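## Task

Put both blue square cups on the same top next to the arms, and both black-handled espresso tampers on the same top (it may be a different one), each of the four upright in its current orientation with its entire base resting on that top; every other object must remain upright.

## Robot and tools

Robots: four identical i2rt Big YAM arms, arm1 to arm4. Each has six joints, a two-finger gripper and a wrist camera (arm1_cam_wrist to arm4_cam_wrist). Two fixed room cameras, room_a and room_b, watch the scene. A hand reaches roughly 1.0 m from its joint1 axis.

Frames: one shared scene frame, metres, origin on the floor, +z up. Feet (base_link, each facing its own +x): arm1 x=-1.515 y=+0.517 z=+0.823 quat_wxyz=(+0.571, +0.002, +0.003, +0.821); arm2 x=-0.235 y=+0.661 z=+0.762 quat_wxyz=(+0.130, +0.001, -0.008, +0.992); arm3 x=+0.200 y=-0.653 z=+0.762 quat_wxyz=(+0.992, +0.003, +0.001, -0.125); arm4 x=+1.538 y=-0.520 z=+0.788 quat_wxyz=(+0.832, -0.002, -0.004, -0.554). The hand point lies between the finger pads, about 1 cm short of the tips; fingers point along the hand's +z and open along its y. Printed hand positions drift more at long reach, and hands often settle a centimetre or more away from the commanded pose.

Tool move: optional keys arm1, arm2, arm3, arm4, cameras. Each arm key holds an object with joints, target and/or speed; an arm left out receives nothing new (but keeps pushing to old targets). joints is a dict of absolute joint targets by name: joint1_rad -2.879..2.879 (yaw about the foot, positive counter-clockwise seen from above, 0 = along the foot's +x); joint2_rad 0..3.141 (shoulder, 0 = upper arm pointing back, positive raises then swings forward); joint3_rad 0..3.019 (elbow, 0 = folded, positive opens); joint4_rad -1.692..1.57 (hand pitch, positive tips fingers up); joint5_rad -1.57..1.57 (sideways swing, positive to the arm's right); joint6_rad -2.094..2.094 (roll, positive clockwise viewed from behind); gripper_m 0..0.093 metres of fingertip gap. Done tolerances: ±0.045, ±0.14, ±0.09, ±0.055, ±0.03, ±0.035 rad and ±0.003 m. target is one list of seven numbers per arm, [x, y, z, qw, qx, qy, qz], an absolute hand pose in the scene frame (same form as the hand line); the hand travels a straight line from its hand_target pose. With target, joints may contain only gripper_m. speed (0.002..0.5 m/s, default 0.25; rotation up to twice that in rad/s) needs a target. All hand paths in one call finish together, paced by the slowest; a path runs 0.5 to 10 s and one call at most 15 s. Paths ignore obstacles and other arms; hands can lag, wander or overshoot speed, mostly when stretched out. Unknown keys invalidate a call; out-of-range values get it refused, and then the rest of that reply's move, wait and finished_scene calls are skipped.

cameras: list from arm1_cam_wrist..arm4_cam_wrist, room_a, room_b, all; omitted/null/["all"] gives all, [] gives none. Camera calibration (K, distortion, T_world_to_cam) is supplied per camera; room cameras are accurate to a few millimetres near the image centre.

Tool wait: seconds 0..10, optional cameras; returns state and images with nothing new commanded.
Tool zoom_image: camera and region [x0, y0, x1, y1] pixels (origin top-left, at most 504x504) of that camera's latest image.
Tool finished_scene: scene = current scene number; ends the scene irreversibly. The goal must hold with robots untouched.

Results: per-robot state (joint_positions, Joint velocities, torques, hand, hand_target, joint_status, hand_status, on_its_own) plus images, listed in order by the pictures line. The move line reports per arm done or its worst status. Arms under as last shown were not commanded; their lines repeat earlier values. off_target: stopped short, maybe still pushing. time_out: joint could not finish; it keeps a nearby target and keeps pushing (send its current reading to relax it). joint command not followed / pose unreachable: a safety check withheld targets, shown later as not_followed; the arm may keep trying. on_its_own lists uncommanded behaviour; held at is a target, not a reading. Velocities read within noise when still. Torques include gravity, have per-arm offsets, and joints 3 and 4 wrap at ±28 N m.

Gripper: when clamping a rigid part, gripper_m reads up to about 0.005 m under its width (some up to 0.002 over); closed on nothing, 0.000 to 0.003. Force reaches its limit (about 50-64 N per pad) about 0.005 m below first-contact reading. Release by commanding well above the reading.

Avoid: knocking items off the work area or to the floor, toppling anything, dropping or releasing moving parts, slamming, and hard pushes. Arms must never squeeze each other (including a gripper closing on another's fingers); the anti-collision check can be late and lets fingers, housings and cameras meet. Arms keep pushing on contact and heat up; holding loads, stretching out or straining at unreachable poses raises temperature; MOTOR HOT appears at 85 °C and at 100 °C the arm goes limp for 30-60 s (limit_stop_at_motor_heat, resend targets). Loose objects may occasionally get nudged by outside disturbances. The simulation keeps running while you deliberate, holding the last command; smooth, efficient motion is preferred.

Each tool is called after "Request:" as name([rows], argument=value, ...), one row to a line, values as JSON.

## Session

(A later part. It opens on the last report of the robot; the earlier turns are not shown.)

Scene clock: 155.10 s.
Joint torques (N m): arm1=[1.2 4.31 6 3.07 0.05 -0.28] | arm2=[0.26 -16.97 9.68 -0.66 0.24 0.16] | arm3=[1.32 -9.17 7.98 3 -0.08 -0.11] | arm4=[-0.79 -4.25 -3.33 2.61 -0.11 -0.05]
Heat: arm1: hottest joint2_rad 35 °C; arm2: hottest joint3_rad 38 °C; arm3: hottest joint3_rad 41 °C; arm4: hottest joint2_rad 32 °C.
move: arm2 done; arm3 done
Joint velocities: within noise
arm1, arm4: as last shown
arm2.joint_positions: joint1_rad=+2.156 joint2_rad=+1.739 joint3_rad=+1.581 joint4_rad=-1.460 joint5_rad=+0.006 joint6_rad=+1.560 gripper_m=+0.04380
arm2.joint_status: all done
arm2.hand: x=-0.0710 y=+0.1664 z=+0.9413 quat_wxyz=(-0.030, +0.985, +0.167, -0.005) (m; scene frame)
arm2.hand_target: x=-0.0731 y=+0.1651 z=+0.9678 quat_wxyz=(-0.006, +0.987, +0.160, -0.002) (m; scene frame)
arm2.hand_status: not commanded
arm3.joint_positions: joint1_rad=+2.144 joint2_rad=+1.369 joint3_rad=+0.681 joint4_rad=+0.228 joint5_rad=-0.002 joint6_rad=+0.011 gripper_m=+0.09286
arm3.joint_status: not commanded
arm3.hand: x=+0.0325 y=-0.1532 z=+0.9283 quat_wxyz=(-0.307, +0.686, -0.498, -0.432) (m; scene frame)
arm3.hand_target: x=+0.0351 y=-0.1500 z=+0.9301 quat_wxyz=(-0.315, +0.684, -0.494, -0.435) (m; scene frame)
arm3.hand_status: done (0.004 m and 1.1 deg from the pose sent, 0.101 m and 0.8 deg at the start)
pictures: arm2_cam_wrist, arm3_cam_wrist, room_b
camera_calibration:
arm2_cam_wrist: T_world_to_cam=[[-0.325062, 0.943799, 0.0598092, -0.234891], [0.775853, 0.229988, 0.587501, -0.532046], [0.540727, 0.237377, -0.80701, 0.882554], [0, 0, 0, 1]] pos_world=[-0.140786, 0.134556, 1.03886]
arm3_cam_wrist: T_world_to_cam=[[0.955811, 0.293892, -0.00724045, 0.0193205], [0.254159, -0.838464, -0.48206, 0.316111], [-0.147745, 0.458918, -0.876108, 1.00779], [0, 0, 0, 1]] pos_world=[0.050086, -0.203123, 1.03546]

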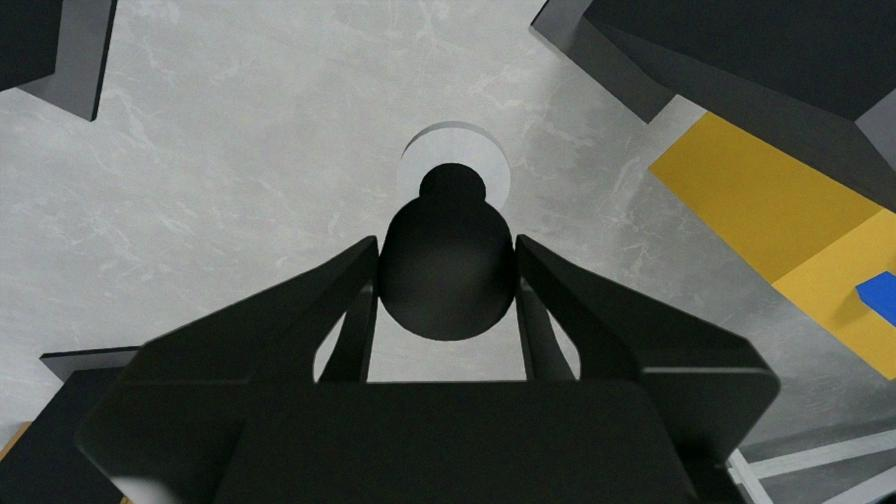

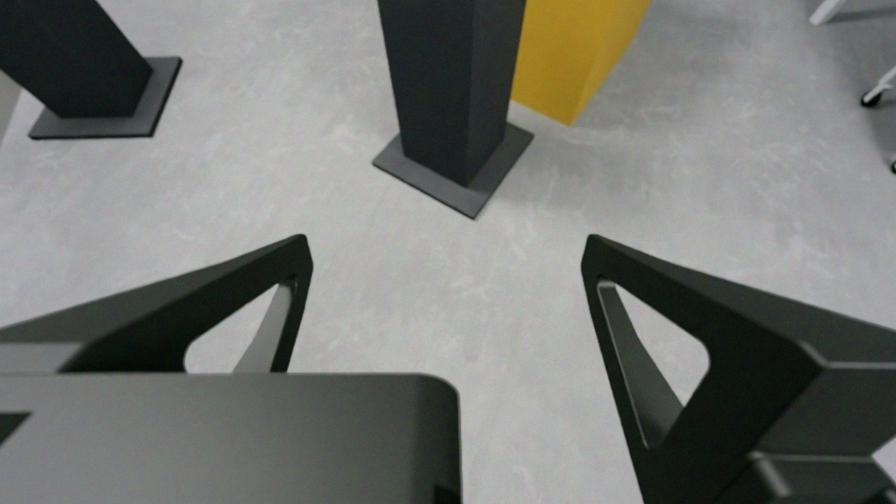

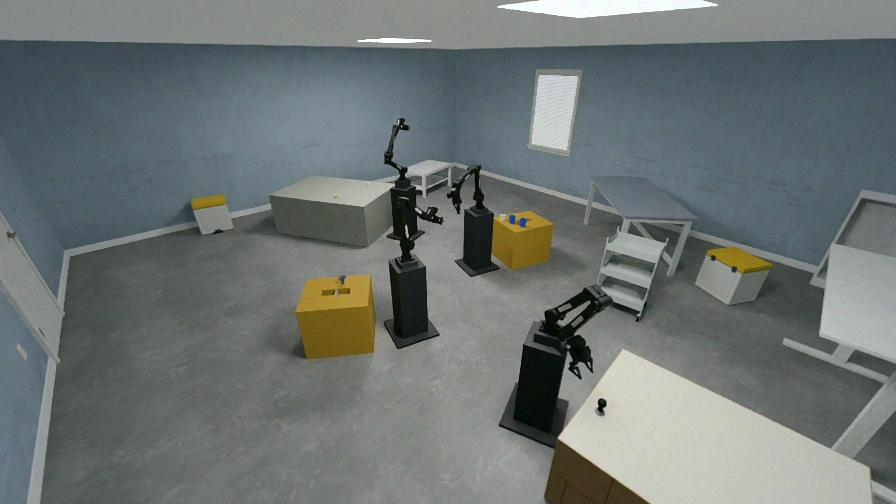

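Request:
move(arm2={"target":[-0.030,0.050,0.988,0,0.9869,0.1616,0],"speed":0.2}, cameras=["arm3_cam_wrist"])

Request:
move(arm3={"target":[0.0,-0.055,0.935,0.3146,-0.6836,0.4939,0.4355],"speed":0.15}, cameras=["arm2_cam_wrist","arm3_cam_wrist","room_b"])

Scene clock: 157.33 s.
Joint torques (N m): arm1=[1.26 4.31 6.17 3.17 0.07 -0.19] | arm2=[0.26 -16.73 13.05 -0.69 0.17 0.19] | arm3=[1.32 -9.23 7.97 3.02 -0.08 -0.11] | arm4=[-0.79 -4.13 -3.33 2.59 -0.11 -0.07]
Heat: arm1: hottest joint2_rad 34 °C; arm2: hottest joint3_rad 38 °C; arm3: hottest joint3_rad 41 °C; arm4: hottest joint2_rad 32 °C.
move: arm2 off_target
Joint velocities: within noise
arm1, arm3, arm4: as last shown
arm2.joint_positions: joint1_rad=+2.156 joint2_rad=+2.040 joint3_rad=+2.103 joint4_rad=-1.665 joint5_rad=+0.006 joint6_rad=+1.564 gripper_m=+0.04380
arm2.joint_status: not commanded
arm2.hand: x=-0.0362 y=+0.0625 z=+0.9686 quat_wxyz=(-0.022, +0.986, +0.165, -0.004) (m; scene frame)
arm2.hand_target: x=-0.0304 y=+0.0513 z=+0.9881 quat_wxyz=(+0.001, +0.987, +0.162, +0.000) (m; scene frame)
arm2.hand_status: off_target (0.024 m and 2.6 deg from the pose sent, 0.132 m and 3.6 deg at the start)
arm3.joint_positions: joint1_rad=+2.144 joint2_rad=+1.369 joint3_rad=+0.681 joint4_rad=+0.228 joint5_rad=-0.002 joint6_rad=+0.010 gripper_m=+0.09286
pictures: arm3_cam_wrist
camera_calibration:
arm3_cam_wrist: T_world_to_cam=[[0.955762, 0.294061, -0.0068975, 0.0190967], [0.254459, -0.838353, -0.482094, 0.316179], [-0.147548, 0.459012, -0.876092, 1.00777], [0, 0, 0, 1]] pos_world=[0.049987, -0.203122, 1.03546]

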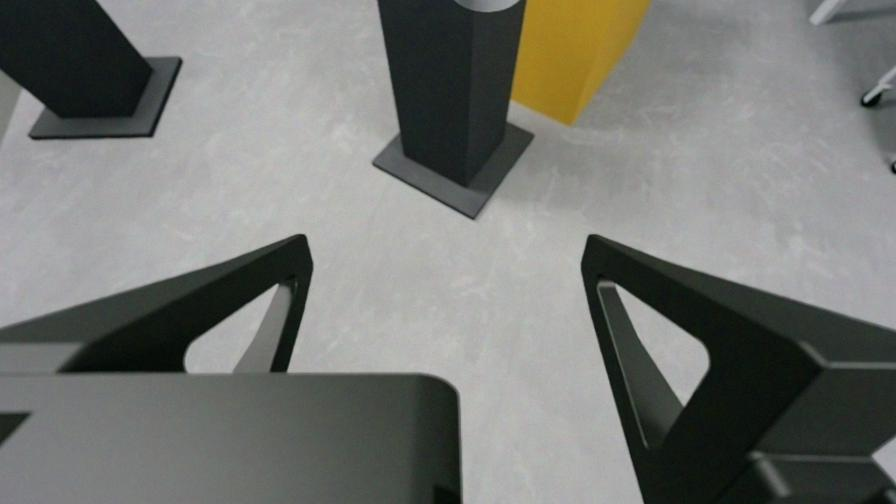

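Scene clock: 158.77 s.
Joint torques (N m): arm1=[1.38 5.6 6.23 3.03 0.08 -0.27] | arm2=[0.03 -17.32 12.97 -0.58 0.19 0.16] | arm3=[1.85 -12.75 12.75 1.37 0.11 -0.08] | arm4=[-0.79 -4.25 -3.33 2.66 -0.11 -0.07]
Heat: arm1: hottest joint2_rad 34 °C; arm2: hottest joint3_rad 38 °C; arm3: hottest joint3_rad 41 °C; arm4: hottest joint2_rad 32 °C.
move: arm3 off_target
Joint velocities: within noise
arm1, arm2, arm4: as last shown
arm2.hand_target: x=-0.0304 y=+0.0512 z=+0.9881 quat_wxyz=(+0.001, +0.987, +0.162, +0.000) (m; scene frame)
arm3.joint_positions: joint1_rad=+2.144 joint2_rad=+1.598 joint3_rad=+0.901 joint4_rad=+0.220 joint5_rad=+0.000 joint6_rad=+0.010 gripper_m=+0.09286
arm3.joint_status: not commanded
arm3.hand: x=+0.0064 y=-0.0739 z=+0.9145 quat_wxyz=(-0.304, +0.689, -0.501, -0.425) (m; scene frame)
arm3.hand_target: x=+0.0006 y=-0.0566 z=+0.9352 quat_wxyz=(-0.315, +0.684, -0.494, -0.436) (m; scene frame)
arm3.hand_status: off_target (0.029 m and 2.0 deg from the pose sent, 0.104 m and 1.1 deg at the start)
pictures: arm2_cam_wrist, arm3_cam_wrist, room_b
camera_calibration:
arm2_cam_wrist: T_world_to_cam=[[-0.321234, 0.94597, 0.0441468, -0.111898], [0.774029, 0.235416, 0.587757, -0.551901], [0.545608, 0.222979, -0.807832, 0.912261], [0, 0, 0, 1]] pos_world=[-0.106495, 0.0323639, 1.06628]
arm3_cam_wrist: T_world_to_cam=[[0.956407, 0.291986, -0.00545012, 0.0191142], [0.255762, -0.846469, -0.466985, 0.368308], [-0.140967, 0.445234, -0.884248, 0.961878], [0, 0, 0, 1]] pos_world=[0.0231126, -0.12208, 1.02264]

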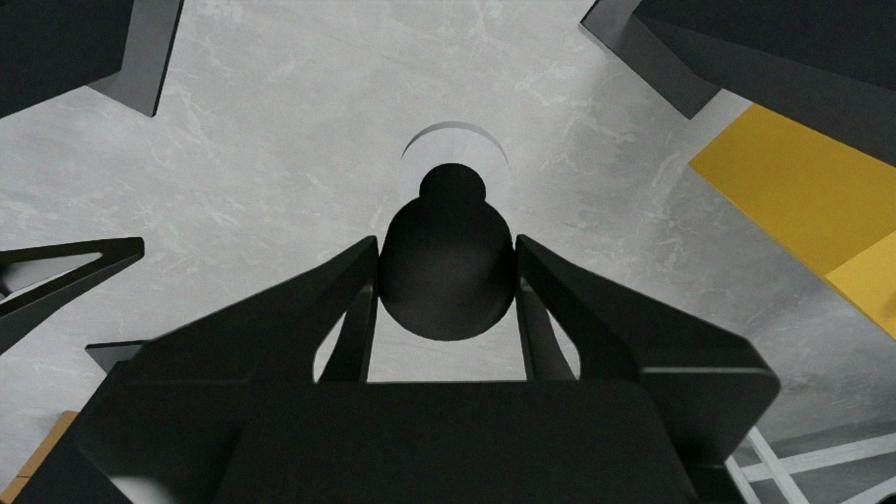

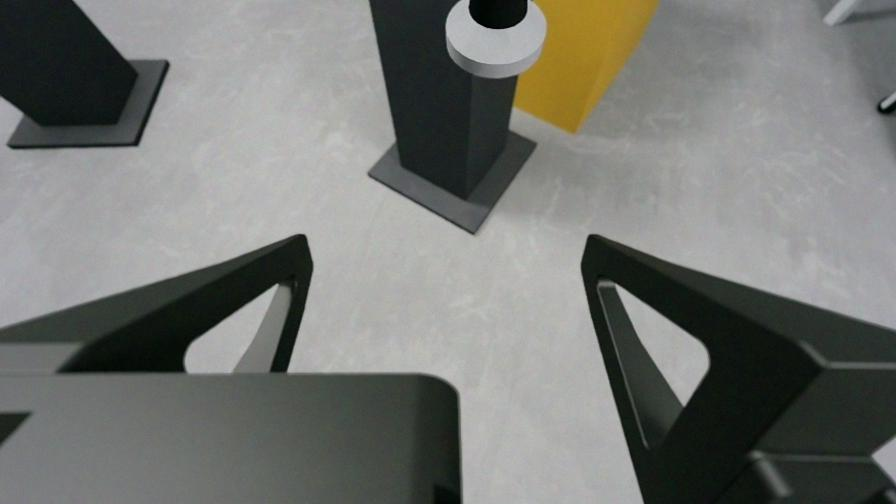

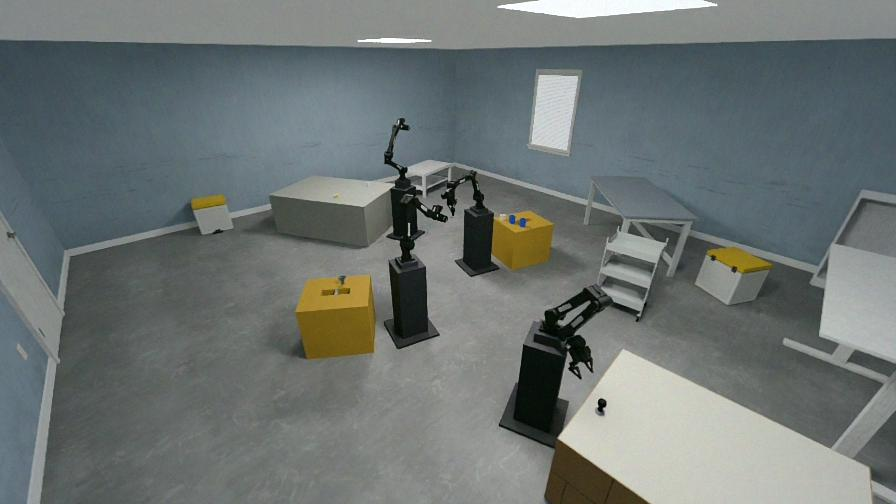

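Request:
move(arm3={"target":[0.002,0.037,0.95,0.3146,-0.6836,0.4939,0.4355],"speed":0.12}, cameras=["arm2_cam_wrist","arm3_cam_wrist"])

Scene clock: 161.47 s.
Joint torques (N m): arm1=[1.2 4.6 5.91 3.26 0.1 -0.23] | arm2=[0.21 -17.32 13.08 -0.61 0.19 0.18] | arm3=[1.32 -16.03 13.48 1.35 -0.11 -0.11] | arm4=[-0.85 -4.13 -3.32 2.62 -0.11 -0.06]
Heat: arm1: hottest joint2_rad 34 °C; arm2: hottest joint3_rad 39 °C; arm3: hottest joint3_rad 41 °C; arm4: hottest joint2_rad 32 °C.
move: arm3 off_target
Joint velocities: within noise
arm1, arm2, arm4: as last shown
arm2.joint_positions: joint1_rad=+2.156 joint2_rad=+2.040 joint3_rad=+2.103 joint4_rad=-1.665 joint5_rad=+0.006 joint6_rad=+1.565 gripper_m=+0.04380
arm3.joint_positions: joint1_rad=+2.096 joint2_rad=+1.769 joint3_rad=+1.183 joint4_rad=+0.111 joint5_rad=-0.044 joint6_rad=-0.009 gripper_m=+0.09286
arm3.joint_status: not commanded
arm3.hand: x=+0.0029 y=+0.0177 z=+0.9308 quat_wxyz=(-0.303, +0.689, -0.502, -0.427) (m; scene frame)
arm3.hand_target: x=+0.0026 y=+0.0354 z=+0.9502 quat_wxyz=(-0.315, +0.683, -0.494, -0.436) (m; scene frame)
arm3.hand_status: off_target (0.027 m and 1.9 deg from the pose sent, 0.116 m and 2.0 deg at the start)
pictures: arm2_cam_wrist, arm3_cam_wrist
camera_calibration:
arm2_cam_wrist: T_world_to_cam=[[-0.320869, 0.946094, 0.0441529, -0.111869], [0.774115, 0.235112, 0.587766, -0.551891], [0.545701, 0.222775, -0.807825, 0.91227], [0, 0, 0, 1]] pos_world=[-0.106495, 0.0323637, 1.06628]
arm3_cam_wrist: T_world_to_cam=[[0.95615, 0.292741, -0.00892167, -0.000968547], [0.254492, -0.845525, -0.469384, 0.456517], [-0.144952, 0.446531, -0.882949, 0.933765], [0, 0, 0, 1]] pos_world=[0.0200967, -0.0306744, 1.03874]

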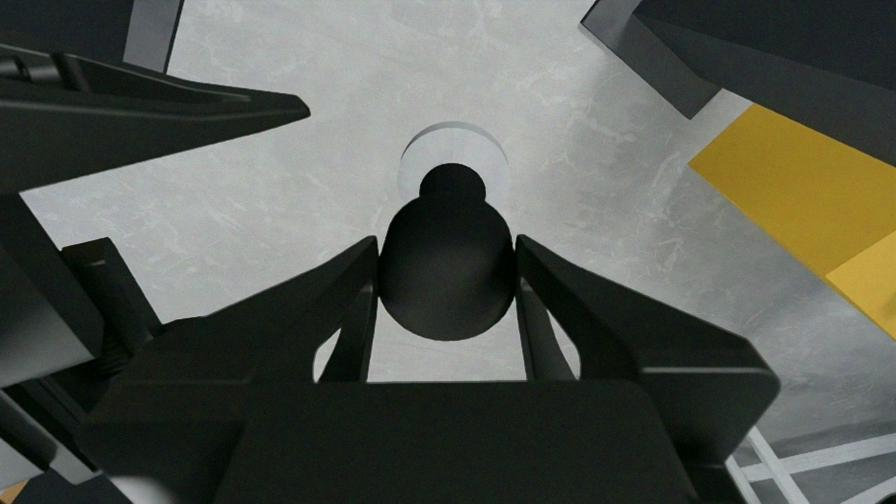

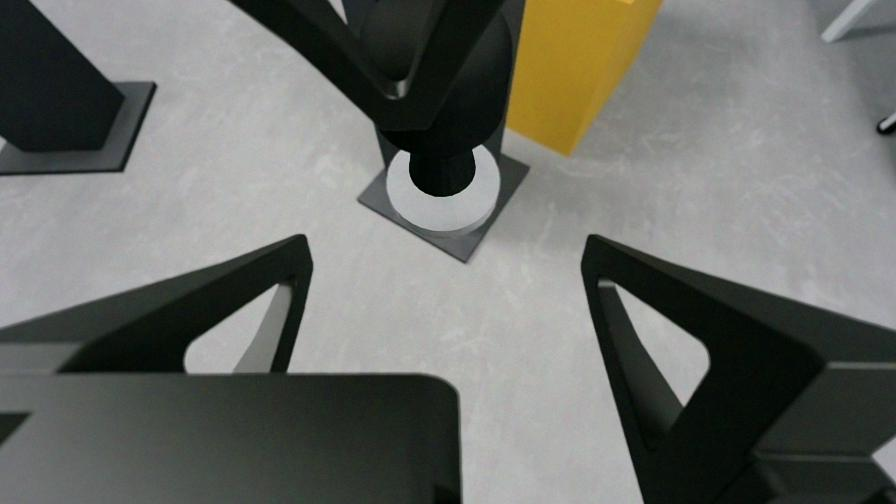

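Request:
move(arm3={"target":[-0.018,0.095,0.951,0.3146,-0.6836,0.4939,0.4355],"speed":0.1}, cameras=["arm2_cam_wrist","arm3_cam_wrist"])

Scene clock: 163.27 s.
Joint torques (N m): arm1=[1.08 4.48 6.01 3.06 0.13 -0.22] | arm2=[0.21 -17.79 13.15 -0.51 0.18 0.18] | arm3=[1.79 -17.2 8.55 1.89 0 -0.01] | arm4=[-0.91 -4.25 -3.33 2.61 -0.12 -0.06]
Heat: arm1: hottest joint2_rad 34 °C; arm2: hottest joint3_rad 39 °C; arm3: hottest joint3_rad 41 °C; arm4: hottest joint2_rad 32 °C.
move: arm3 not_followed
Joint velocities: within noise
arm1, arm4: as last shown
arm2.joint_positions: joint1_rad=+2.156 joint2_rad=+2.040 joint3_rad=+2.103 joint4_rad=-1.665 joint5_rad=+0.006 joint6_rad=+1.565 gripper_m=+0.04380
arm2.joint_status: not commanded
arm2.hand: x=-0.0362 y=+0.0625 z=+0.9686 quat_wxyz=(-0.022, +0.986, +0.165, -0.004) (m; scene frame)
arm2.hand_target: x=-0.0304 y=+0.0512 z=+0.9881 quat_wxyz=(+0.001, +0.987, +0.162, +0.000) (m; scene frame)
arm2.hand_status: not commanded
arm3.joint_positions: joint1_rad=+2.096 joint2_rad=+1.769 joint3_rad=+1.184 joint4_rad=+0.111 joint5_rad=-0.045 joint6_rad=-0.009 gripper_m=+0.09286
arm3.joint_status: not commanded
arm3.hand: x=+0.0028 y=+0.0178 z=+0.9309 quat_wxyz=(-0.303, +0.689, -0.501, -0.427) (m; scene frame)
arm3.hand_target: x=+0.0028 y=+0.0178 z=+0.9309 quat_wxyz=(-0.303, +0.689, -0.501, -0.427) (m; scene frame)
arm3.hand_status: not_followed (0.082 m and 1.9 deg from the pose sent, 0.082 m and 1.9 deg at the start)
pictures: arm2_cam_wrist, arm3_cam_wrist
pose unreachable (arm3 arm): on one or more control steps of this call this arm could not follow its commanded pose, so it was not sent that pose on those steps. On the call's last step it was still not sent that pose. It may still have moved: this result reports where it is.
cause: moving toward the commanded pose would bring a part of the arm too close to another arm (this arm's wrist camera and the arm2 arm's wrist (the part past joint 4)).
camera_calibration:
arm2_cam_wrist: T_world_to_cam=[[-0.320869, 0.946094, 0.0441529, -0.111869], [0.774115, 0.235112, 0.587766, -0.551891], [0.545701, 0.222775, -0.807825, 0.91227], [0, 0, 0, 1]] pos_world=[-0.106495, 0.0323637, 1.06628]
arm3_cam_wrist: T_world_to_cam=[[0.955999, 0.293241, -0.00876187, -0.00104906], [0.255, -0.845355, -0.469415, 0.456702], [-0.145058, 0.446526, -0.882934, 0.93378], [0, 0, 0, 1]] pos_world=[0.0199967, -0.0305742, 1.03884]

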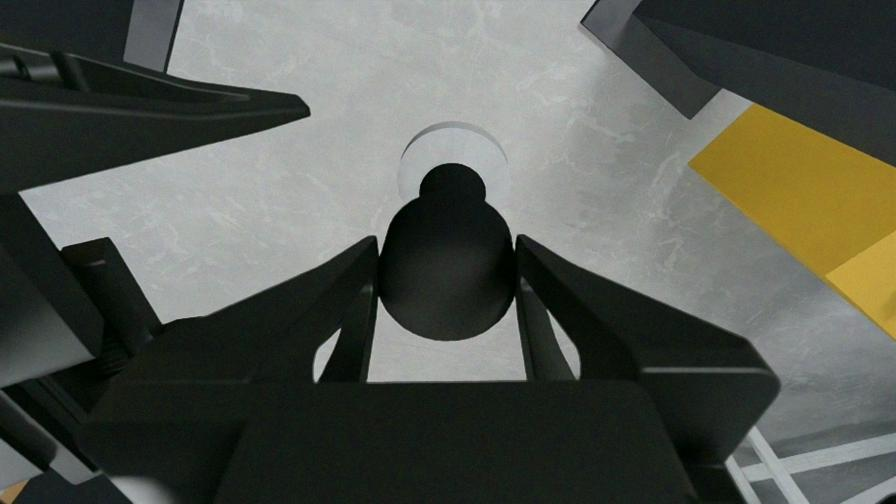

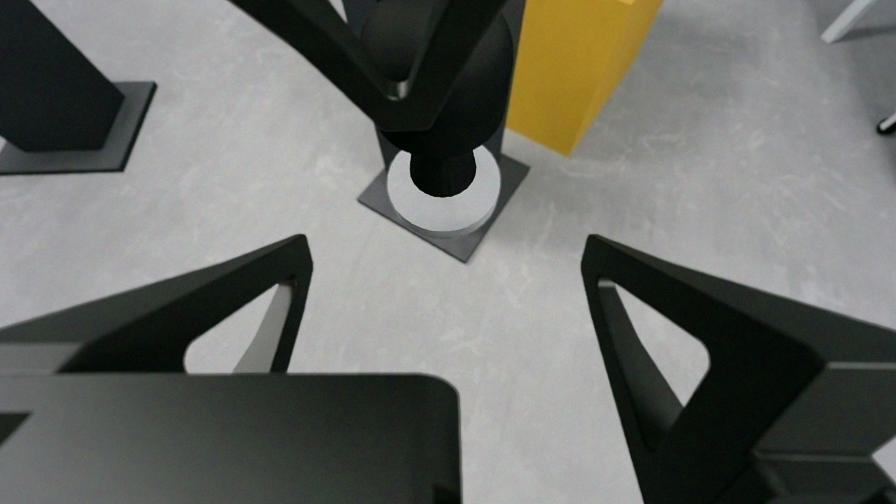

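Request:
move(arm3={"target":[0.000,0.035,0.943,0.3483,-0.6515,0.4708,0.4821],"speed":0.12}, cameras=[])

Request:
move(arm3={"target":[-0.018,0.096,0.943,0.3483,-0.6515,0.4708,0.4821],"speed":0.1}, cameras=["arm2_cam_wrist","arm3_cam_wrist"])

Scene clock: 165.73 s.
Joint torques (N m): arm1=[1.32 4.95 6.22 3.1 0.11 -0.19] | arm2=[-0.15 -17.67 13.01 -0.7 0.21 0.16] | arm3=[1.55 -16.5 8.08 3.12 -0.05 -0.04] | arm4=[-0.73 -4.25 -3.36 2.62 -0.12 -0.07]
Heat: arm1: hottest joint2_rad 34 °C; arm2: hottest joint3_rad 40 °C; arm3: hottest joint3_rad 41 °C; arm4: hottest joint2_rad 32 °C.
move: arm3 done
Joint velocities: within noise
arm1, arm2, arm4: as last shown
arm3.joint_positions: joint1_rad=+2.096 joint2_rad=+1.802 joint3_rad=+1.166 joint4_rad=+0.323 joint5_rad=-0.045 joint6_rad=-0.009 gripper_m=+0.09286
arm3.joint_status: not commanded
arm3.hand: x=-0.0015 y=+0.0331 z=+0.9470 quat_wxyz=(-0.345, +0.654, -0.473, -0.480) (m; scene frame)
arm3.hand_target: x=+0.0000 y=+0.0349 z=+0.9429 quat_wxyz=(-0.348, +0.652, -0.471, -0.482) (m; scene frame)
arm3.hand_status: done (0.005 m and 0.6 deg from the pose sent, 0.021 m and 9.8 deg at the start)
pictures: none
No camera images: "cameras" was empty.

Scene clock: 167.07 s.
Joint torques (N m): arm1=[0.97 5.13 6.13 3.18 0.1 -0.2] | arm2=[0.15 -17.44 13 0.81 0.21 0.17] | arm3=[1.67 -17.32 15.2 1.25 0.01 -0.04] | arm4=[-0.79 -4.07 -3.33 2.66 -0.12 -0.07]
Heat: arm1: hottest joint2_rad 34 °C; arm2: hottest joint3_rad 40 °C; arm3: hottest joint3_rad 41 °C; arm4: hottest joint2_rad 32 °C.
move: arm3 off_target
Joint velocities: within noise
arm1, arm4: as last shown
arm2.joint_positions: joint1_rad=+2.156 joint2_rad=+2.040 joint3_rad=+2.103 joint4_rad=-1.696 joint5_rad=+0.006 joint6_rad=+1.564 gripper_m=+0.04380
arm2.joint_status: not commanded
arm2.hand: x=-0.0386 y=+0.0696 z=+0.9691 quat_wxyz=(-0.038, +0.986, +0.165, -0.006) (m; scene frame)
arm2.hand_target: x=-0.0305 y=+0.0513 z=+0.9881 quat_wxyz=(+0.001, +0.987, +0.162, +0.000) (m; scene frame)
arm2.hand_status: not commanded
arm3.joint_positions: joint1_rad=+2.096 joint2_rad=+1.920 joint3_rad=+1.287 joint4_rad=+0.289 joint5_rad=-0.045 joint6_rad=-0.009 gripper_m=+0.09286
arm3.joint_status: not commanded
arm3.hand: x=-0.0120 y=+0.0704 z=+0.9205 quat_wxyz=(-0.337, +0.661, -0.479, -0.470) (m; scene frame)
arm3.hand_target: x=-0.0170 y=+0.0928 z=+0.9436 quat_wxyz=(-0.349, +0.651, -0.471, -0.482) (m; scene frame)
arm3.hand_status: off_target (0.035 m and 2.3 deg from the pose sent, 0.065 m and 0.6 deg at the start)
pictures: arm2_cam_wrist, arm3_cam_wrist
camera_calibration:
arm2_cam_wrist: T_world_to_cam=[[-0.320746, 0.944184, 0.0750854, -0.149317], [0.779809, 0.218247, 0.586742, -0.549569], [0.537606, 0.246748, -0.806285, 0.908945], [0, 0, 0, 1]] pos_world=[-0.107988, 0.0366447, 1.06654]
arm3_cam_wrist: T_world_to_cam=[[0.955707, 0.294266, -0.00568658, -0.00528385], [0.236446, -0.779142, -0.580544, 0.597442], [-0.175265, 0.553485, -0.814209, 0.827792], [0, 0, 0, 1]] pos_world=[0.00886952, 0.00887663, 1.02081]

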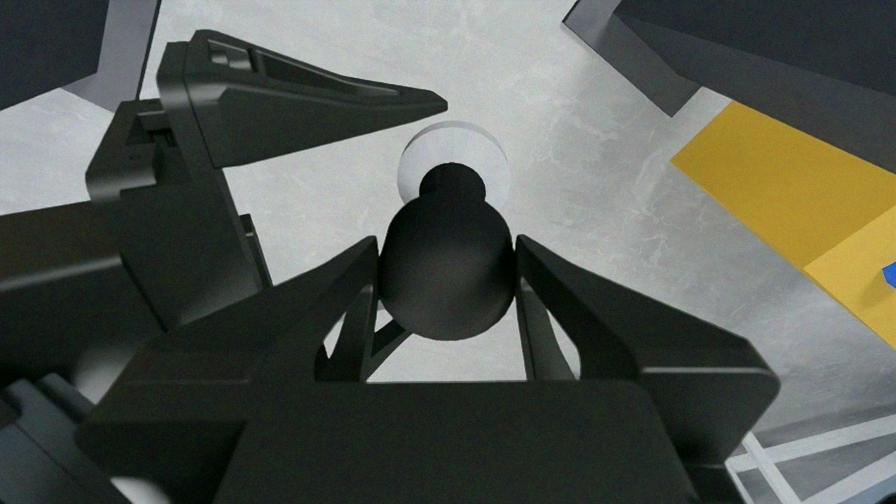

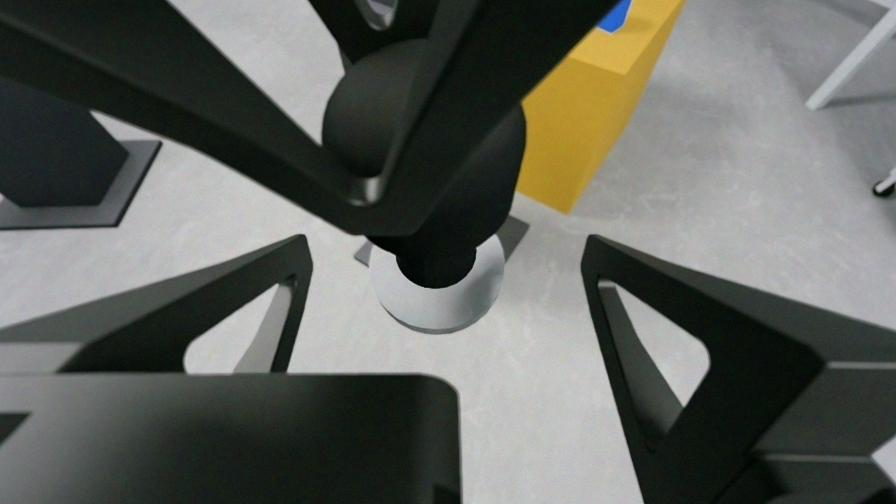

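Request:
move(arm3={"target":[-0.016,0.080,0.936,0.3483,-0.6515,0.4708,0.4821],"speed":0.1,"joints":{"gripper_m":0.06}}, cameras=["arm2_cam_wrist","arm3_cam_wrist","room_b"])

Request:
zoom_image(camera="room_b", region=[390, 140, 500, 250])

Scene clock: 168.90 s.
Joint torques (N m): arm1=[1.61 4.37 6.28 2.93 0.03 -0.19] | arm2=[0.03 -17.55 13.05 0.61 0.18 0.18] | arm3=[1.9 -18.96 10.67 2.8 0.15 -0.03] | arm4=[-0.91 -4.37 -3.36 2.66 -0.12 -0.07]
Heat: arm1: hottest joint2_rad 34 °C; arm2: hottest joint3_rad 40 °C; arm3: hottest joint3_rad 41 °C; arm4: hottest joint2_rad 32 °C.
move: arm3 off_target
Joint velocities: within noise
arm1.joint_positions: joint1_rad=-0.012 joint2_rad=+0.500 joint3_rad=+1.501 joint4_rad=-1.210 joint5_rad=-0.003 joint6_rad=+0.016 gripper_m=+0.06298
arm1.joint_status: not commanded
arm1.hand: x=-1.5677 y=+0.6768 z=+1.4652 quat_wxyz=(-0.356, +0.631, -0.454, -0.520) (m; scene frame)
arm1.hand_target: x=-1.5693 y=+0.6770 z=+1.4674 quat_wxyz=(-0.360, +0.634, -0.444, -0.521) (m; scene frame)
arm1.hand_status: not commanded
arm2: as last shown
arm3.joint_positions: joint1_rad=+2.096 joint2_rad=+1.920 joint3_rad=+1.287 joint4_rad=+0.289 joint5_rad=-0.044 joint6_rad=-0.009 gripper_m=+0.06014
arm3.joint_status: all done
arm3.hand: x=-0.0120 y=+0.0705 z=+0.9205 quat_wxyz=(-0.337, +0.661, -0.479, -0.470) (m; scene frame)
arm3.hand_target: x=-0.0158 y=+0.0792 z=+0.9362 quat_wxyz=(-0.348, +0.651, -0.471, -0.482) (m; scene frame)
arm3.hand_status: off_target (0.019 m and 2.3 deg from the pose sent, 0.019 m and 2.4 deg at the start)
arm4.joint_positions: joint1_rad=+0.938 joint2_rad=+2.216 joint3_rad=+0.131 joint4_rad=+1.389 joint5_rad=-0.050 joint6_rad=-0.028 gripper_m=+0.09396
arm4.joint_status: not commanded
arm4.hand: x=+1.8360 y=-0.5842 z=+0.6922 quat_wxyz=(-0.425, -0.083, -0.901, +0.037) (m; scene frame)
arm4.hand_target: x=+1.8300 y=-0.5869 z=+0.6901 quat_wxyz=(-0.420, -0.085, -0.902, +0.040) (m; scene frame)
arm4.hand_status: not commanded
pictures: arm2_cam_wrist, arm3_cam_wrist, room_b
camera_calibration:
arm2_cam_wrist: T_world_to_cam=[[-0.320746, 0.944184, 0.0750854, -0.149317], [0.779809, 0.218247, 0.586742, -0.549569], [0.537606, 0.246748, -0.806285, 0.908945], [0, 0, 0, 1]] pos_world=[-0.107988, 0.0366447, 1.06654]
arm3_cam_wrist: T_world_to_cam=[[0.955814, 0.29392, -0.00555207, -0.00554504], [0.236239, -0.779202, -0.580547, 0.597502], [-0.174961, 0.553583, -0.814208, 0.827749], [0, 0, 0, 1]] pos_world=[0.0089705, 0.0089769, 1.02081]

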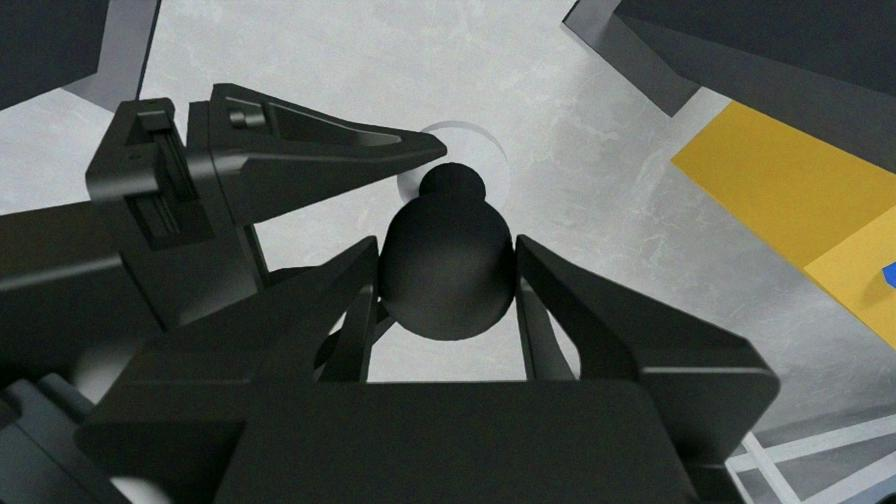

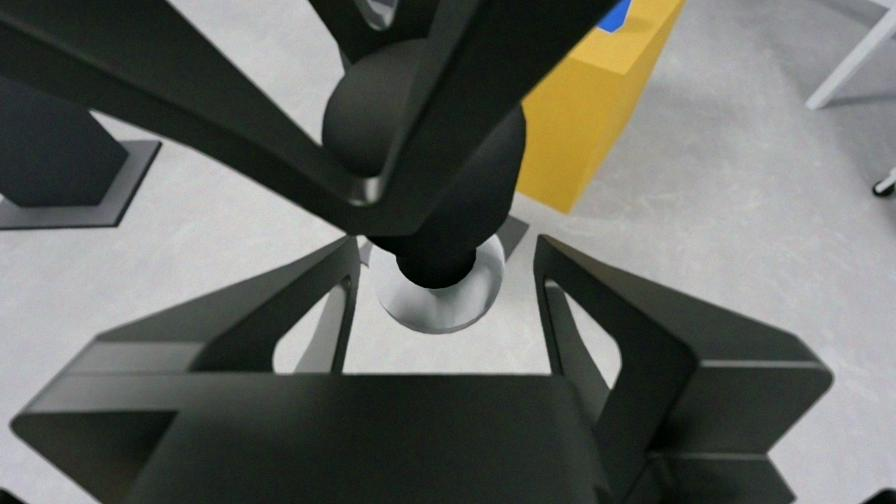

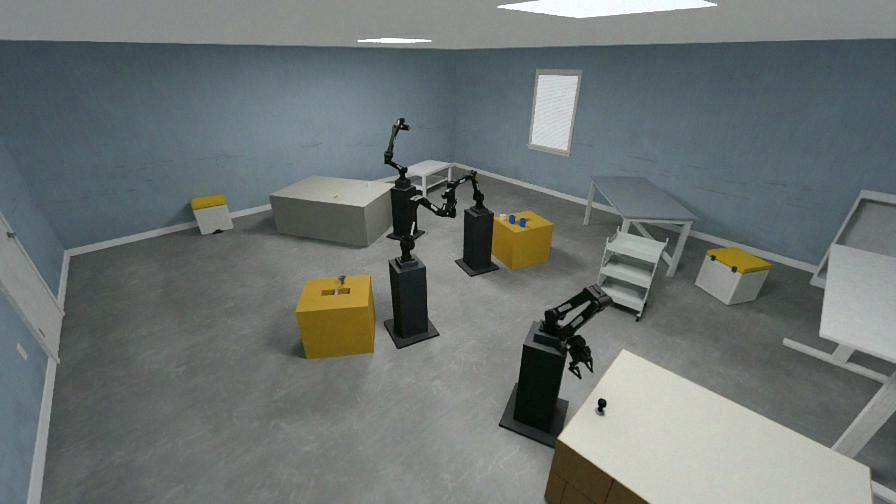

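Scaled by 4.582 from the camera's 896x504 image, which has a finer 1280x720 frame.

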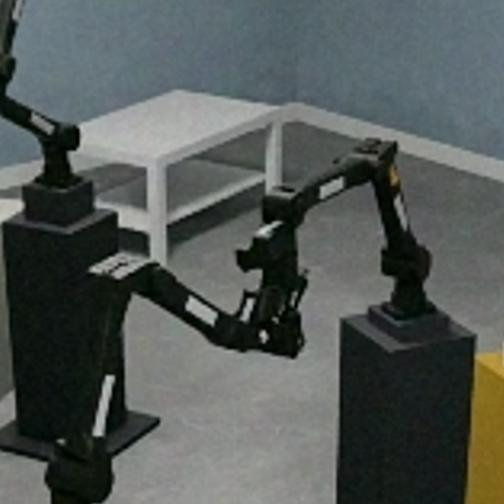

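Request:
move(arm3={"target":[-0.003,0.025,0.935,0.3956,-0.5976,0.4318,0.5476],"speed":0.12}, cameras=[])

Request:
move(arm3={"target":[-0.023,0.098,0.941,0.3956,-0.5976,0.4318,0.5476],"speed":0.1}, cameras=["arm2_cam_wrist","arm3_cam_wrist"])

Scene clock: 172.47 s.
Joint torques (N m): arm1=[1.38 4.78 6.17 2.96 0.11 -0.18] | arm2=[0.15 -17.38 12.78 0.14 0.16 0.16] | arm3=[2.26 -20.01 6.84 3.08 0.11 0.07] | arm4=[-0.67 -4.25 -3.34 2.59 -0.13 -0.06]
Heat: arm1: hottest joint2_rad 34 °C; arm2: hottest joint3_rad 41 °C; arm3: hottest joint3_rad 41 °C; arm4: hottest joint2_rad 32 °C.
move: arm3 off_target
Joint velocities: within noise
arm1, arm4: as last shown
arm2.joint_positions: joint1_rad=+2.156 joint2_rad=+2.041 joint3_rad=+2.106 joint4_rad=-1.681 joint5_rad=+0.006 joint6_rad=+1.565 gripper_m=+0.04380
arm2.joint_status: not commanded
arm2.hand: x=-0.0372 y=+0.0656 z=+0.9696 quat_wxyz=(-0.029, +0.986, +0.165, -0.005) (m; scene frame)
arm2.hand_target: x=-0.0304 y=+0.0512 z=+0.9879 quat_wxyz=(+0.001, +0.987, +0.162, +0.000) (m; scene frame)
arm2.hand_status: not commanded
arm3.joint_positions: joint1_rad=+2.096 joint2_rad=+1.908 joint3_rad=+1.070 joint4_rad=+0.699 joint5_rad=-0.041 joint6_rad=-0.009 gripper_m=+0.06014
arm3.joint_status: not commanded
arm3.hand: x=+0.0007 y=+0.0279 z=+0.9133 quat_wxyz=(-0.388, +0.610, -0.440, -0.532) (m; scene frame)
arm3.hand_target: x=-0.0029 y=+0.0251 z=+0.9346 quat_wxyz=(-0.395, +0.598, -0.432, -0.548) (m; scene frame)
arm3.hand_status: off_target (0.022 m and 2.6 deg from the pose sent, 0.049 m and 14.3 deg at the start)
pictures: none
No camera images: "cameras" was empty.

Scene clock: 174.03 s.
Joint torques (N m): arm1=[1.38 4.6 6.16 2.84 0.07 -0.23] | arm2=[0.32 -17.2 12.86 0.1 0.18 0.13] | arm3=[2.14 -18.73 12.37 1.46 0.05 0.06] | arm4=[-0.56 -4.19 -3.37 2.62 -0.12 -0.07]
Heat: arm1: hottest joint2_rad 34 °C; arm2: hottest joint3_rad 41 °C; arm3: hottest joint3_rad 41 °C; arm4: hottest joint2_rad 32 °C.
move: arm3 off_target
Joint velocities: within noise
arm1, arm2, arm4: as last shown
arm3.joint_positions: joint1_rad=+2.096 joint2_rad=+2.002 joint3_rad=+1.262 joint4_rad=+0.617 joint5_rad=-0.041 joint6_rad=-0.009 gripper_m=+0.06014
arm3.joint_status: not commanded
arm3.hand: x=-0.0149 y=+0.0834 z=+0.9254 quat_wxyz=(-0.392, +0.606, -0.437, -0.537) (m; scene frame)
arm3.hand_target: x=-0.0225 y=+0.0965 z=+0.9411 quat_wxyz=(-0.396, +0.598, -0.432, -0.548) (m; scene frame)
arm3.hand_status: off_target (0.023 m and 1.7 deg from the pose sent, 0.079 m and 2.6 deg at the start)
pictures: arm2_cam_wrist, arm3_cam_wrist
camera_calibration:
arm2_cam_wrist: T_world_to_cam=[[-0.320703, 0.945407, 0.0579316, -0.128584], [0.776719, 0.22749, 0.58733, -0.551309], [0.542087, 0.233355, -0.807272, 0.911601], [0, 0, 0, 1]] pos_world=[-0.107192, 0.034255, 1.06716]
arm3_cam_wrist: T_world_to_cam=[[0.956648, 0.291245, 0.000209327, -0.011514], [0.194237, -0.637473, -0.745587, 0.751399], [-0.217015, 0.713306, -0.666408, 0.673296], [0, 0, 0, 1]] pos_world=[0.0111807, 0.00208381, 1.00893]

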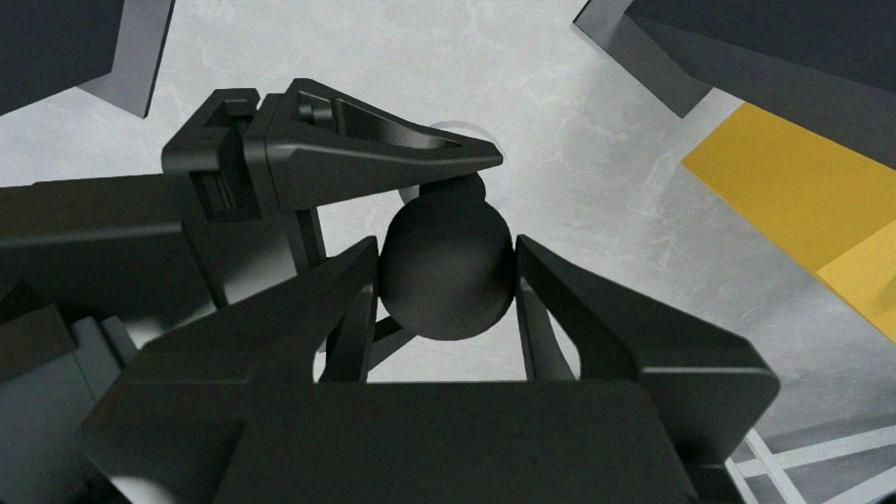

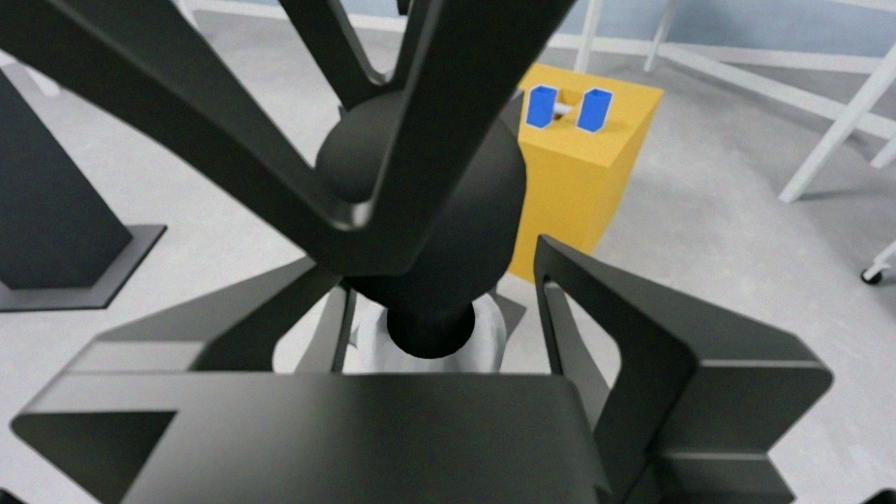

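Request:
move(arm3={"joints":{"gripper_m":0.02}}, cameras=["arm2_cam_wrist","arm3_cam_wrist"])

Scene clock: 175.00 s.
Joint torques (N m): arm1=[0.85 5.01 6.08 3.19 0.11 -0.26] | arm2=[0.03 -16.97 12.71 0.17 0.23 0.19] | arm3=[1.9 -19.25 12.31 1.61 0.06 0.06] | arm4=[-0.73 -4.31 -3.36 2.63 -0.11 -0.05]
Heat: arm1: hottest joint2_rad 34 °C; arm2: hottest joint3_rad 41 °C; arm3: hottest joint3_rad 41 °C; arm4: hottest joint2_rad 32 °C.
move: arm3 off_target
Joint velocities: within noise
arm1, arm4: as last shown
arm2.joint_positions: joint1_rad=+2.156 joint2_rad=+2.041 joint3_rad=+2.107 joint4_rad=-1.683 joint5_rad=+0.004 joint6_rad=+1.565 gripper_m=+0.04380
arm2.joint_status: not commanded
arm2.hand: x=-0.0371 y=+0.0659 z=+0.9700 quat_wxyz=(-0.030, +0.986, +0.165, -0.004) (m; scene frame)
arm2.hand_target: x=-0.0305 y=+0.0513 z=+0.9880 quat_wxyz=(+0.001, +0.987, +0.162, +0.000) (m; scene frame)
arm2.hand_status: not commanded
arm3.joint_positions: joint1_rad=+2.099 joint2_rad=+2.007 joint3_rad=+1.262 joint4_rad=+0.612 joint5_rad=-0.041 joint6_rad=-0.009 gripper_m=+0.02725
arm3.joint_status: gripper_m off_target (ended at +0.02728, target +0.02000)
arm3.hand: x=-0.0172 y=+0.0827 z=+0.9203 quat_wxyz=(-0.389, +0.609, -0.438, -0.535) (m; scene frame)
arm3.hand_target: x=-0.0225 y=+0.0965 z=+0.9412 quat_wxyz=(-0.396, +0.598, -0.432, -0.548) (m; scene frame)
arm3.hand_status: not commanded
pictures: arm2_cam_wrist, arm3_cam_wrist
camera_calibration:
arm2_cam_wrist: T_world_to_cam=[[-0.320661, 0.945351, 0.0590628, -0.129959], [0.776094, 0.226479, 0.588544, -0.552935], [0.543004, 0.234562, -0.806305, 0.910766], [0, 0, 0, 1]] pos_world=[-0.107093, 0.0344539, 1.06746]
arm3_cam_wrist: T_world_to_cam=[[0.955647, 0.294514, -0.0000352325, -0.00924059], [0.198579, -0.644442, -0.738418, 0.741695], [-0.217497, 0.70566, -0.674343, 0.677876], [0, 0, 0, 1]] pos_world=[0.00898219, 0.00235026, 1.0048]

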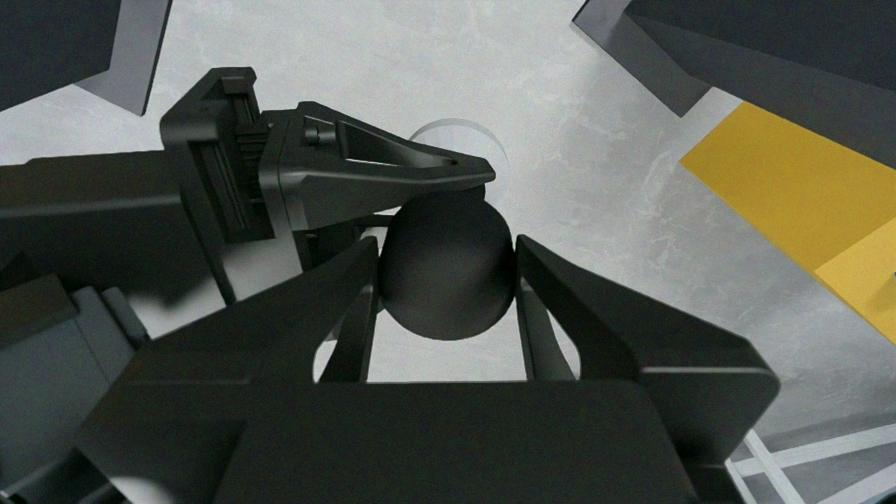

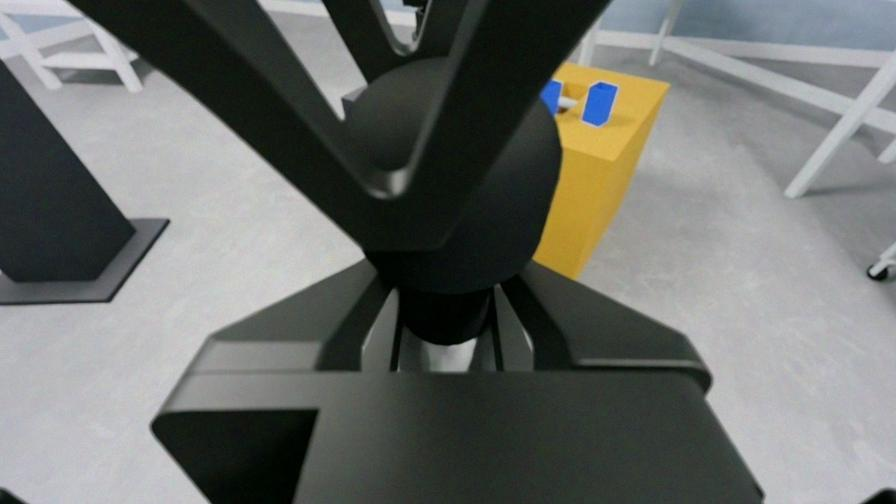

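Request:
move(arm2={"joints":{"gripper_m":0.06}}, cameras=["arm3_cam_wrist"])

Request:
move(arm2={"target":[-0.042,0.068,1.13,0,0.9869,0.1616,0],"speed":0.12}, cameras=["arm3_cam_wrist","room_b"])

Scene clock: 176.57 s.
Joint torques (N m): arm1=[1.55 5.19 6 3.08 0.06 -0.27] | arm2=[0.26 -16.85 11.69 0.24 0.23 0.19] | arm3=[1.9 -22.3 12.14 2.19 0.06 0.06] | arm4=[-0.79 -4.07 -3.33 2.65 -0.13 -0.07]
Heat: arm1: hottest joint2_rad 34 °C; arm2: hottest joint3_rad 42 °C; arm3: hottest joint3_rad 42 °C; arm4: hottest joint2_rad 32 °C.
move: arm2 done
Joint velocities: within noise
arm1, arm3, arm4: as last shown
arm2.joint_positions: joint1_rad=+2.156 joint2_rad=+2.041 joint3_rad=+2.123 joint4_rad=-1.683 joint5_rad=+0.004 joint6_rad=+1.565 gripper_m=+0.05991
arm2.joint_status: all done
arm2.hand: x=-0.0359 y=+0.0625 z=+0.9761 quat_wxyz=(-0.022, +0.986, +0.165, -0.003) (m; scene frame)
arm2.hand_target: x=-0.0305 y=+0.0513 z=+0.9879 quat_wxyz=(+0.001, +0.987, +0.162, +0.000) (m; scene frame)
arm2.hand_status: not commanded
arm3.joint_positions: joint1_rad=+2.099 joint2_rad=+2.036 joint3_rad=+1.262 joint4_rad=+0.600 joint5_rad=-0.041 joint6_rad=-0.009 gripper_m=+0.02717
arm3.hand: x=-0.0172 y=+0.0828 z=+0.8958 quat_wxyz=(-0.379, +0.620, -0.446, -0.523) (m; scene frame)
pictures: arm3_cam_wrist
camera_calibration:
arm3_cam_wrist: T_world_to_cam=[[0.955667, 0.294448, -0.000869342, -0.00849331], [0.206691, -0.672937, -0.710236, 0.700795], [-0.209713, 0.678569, -0.703963, 0.690223], [0, 0, 0, 1]] pos_world=[0.00801763, 0.00572673, 0.983614]

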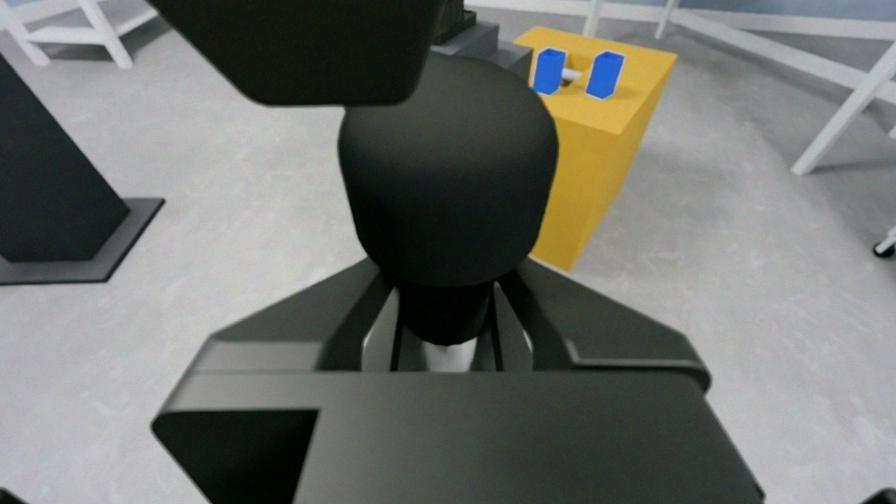

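Scene clock: 178.43 s.
Joint torques (N m): arm1=[0.79 4.72 6.05 3.04 0.11 -0.2] | arm2=[-0.5 -17.32 11.6 -0.12 0.27 0.06] | arm3=[1.9 -22.07 12.16 2.25 0.06 0.06] | arm4=[-0.85 -4.31 -3.36 2.65 -0.11 -0.06]
Heat: arm1: hottest joint2_rad 34 °C; arm2: hottest joint3_rad 42 °C; arm3: hottest joint3_rad 42 °C; arm4: hottest joint2_rad 32 °C.
move: arm2 off_target
Joint velocities: within noise
arm1, arm3, arm4: as last shown
arm2.joint_positions: joint1_rad=+2.156 joint2_rad=+1.894 joint3_rad=+2.217 joint4_rad=-1.696 joint5_rad=+0.004 joint6_rad=+1.565 gripper_m=+0.05992
arm2.joint_status: not commanded
arm2.hand: x=-0.0393 y=+0.0702 z=+1.1010 quat_wxyz=(+0.090, +0.982, +0.164, +0.015) (m; scene frame)
arm2.hand_target: x=-0.0424 y=+0.0694 z=+1.1290 quat_wxyz=(+0.117, +0.980, +0.160, +0.019) (m; scene frame)
arm2.hand_status: off_target (0.029 m and 10.5 deg from the pose sent, 0.154 m and 2.5 deg at the start; a joint's target at an end of its range on 52 of 56 steps)
pictures: arm3_cam_wrist, room_b
camera_calibration:
arm3_cam_wrist: T_world_to_cam=[[0.955667, 0.294448, -0.000869342, -0.00849331], [0.206691, -0.672937, -0.710236, 0.700795], [-0.209713, 0.678569, -0.703963, 0.690223], [0, 0, 0, 1]] pos_world=[0.00801763, 0.00572673, 0.983614]

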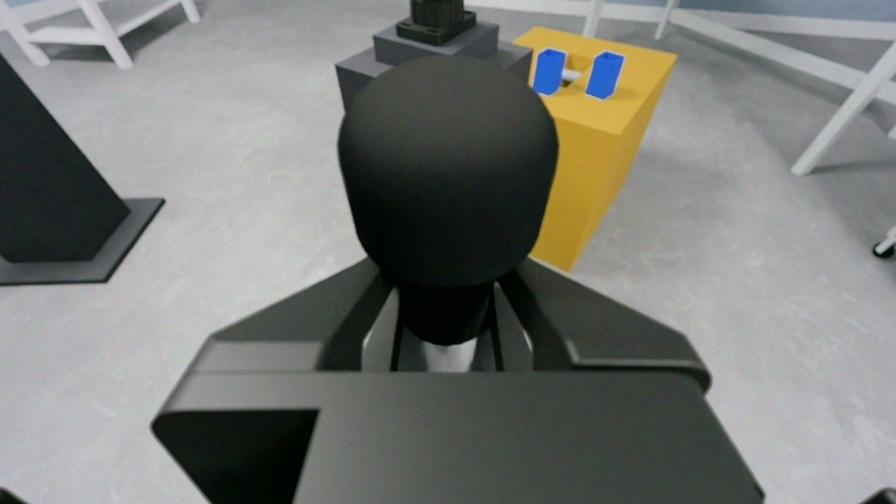

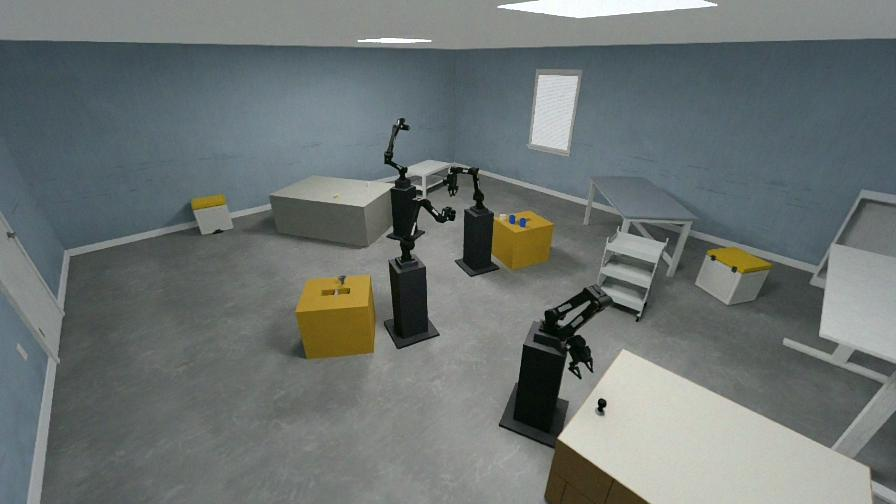

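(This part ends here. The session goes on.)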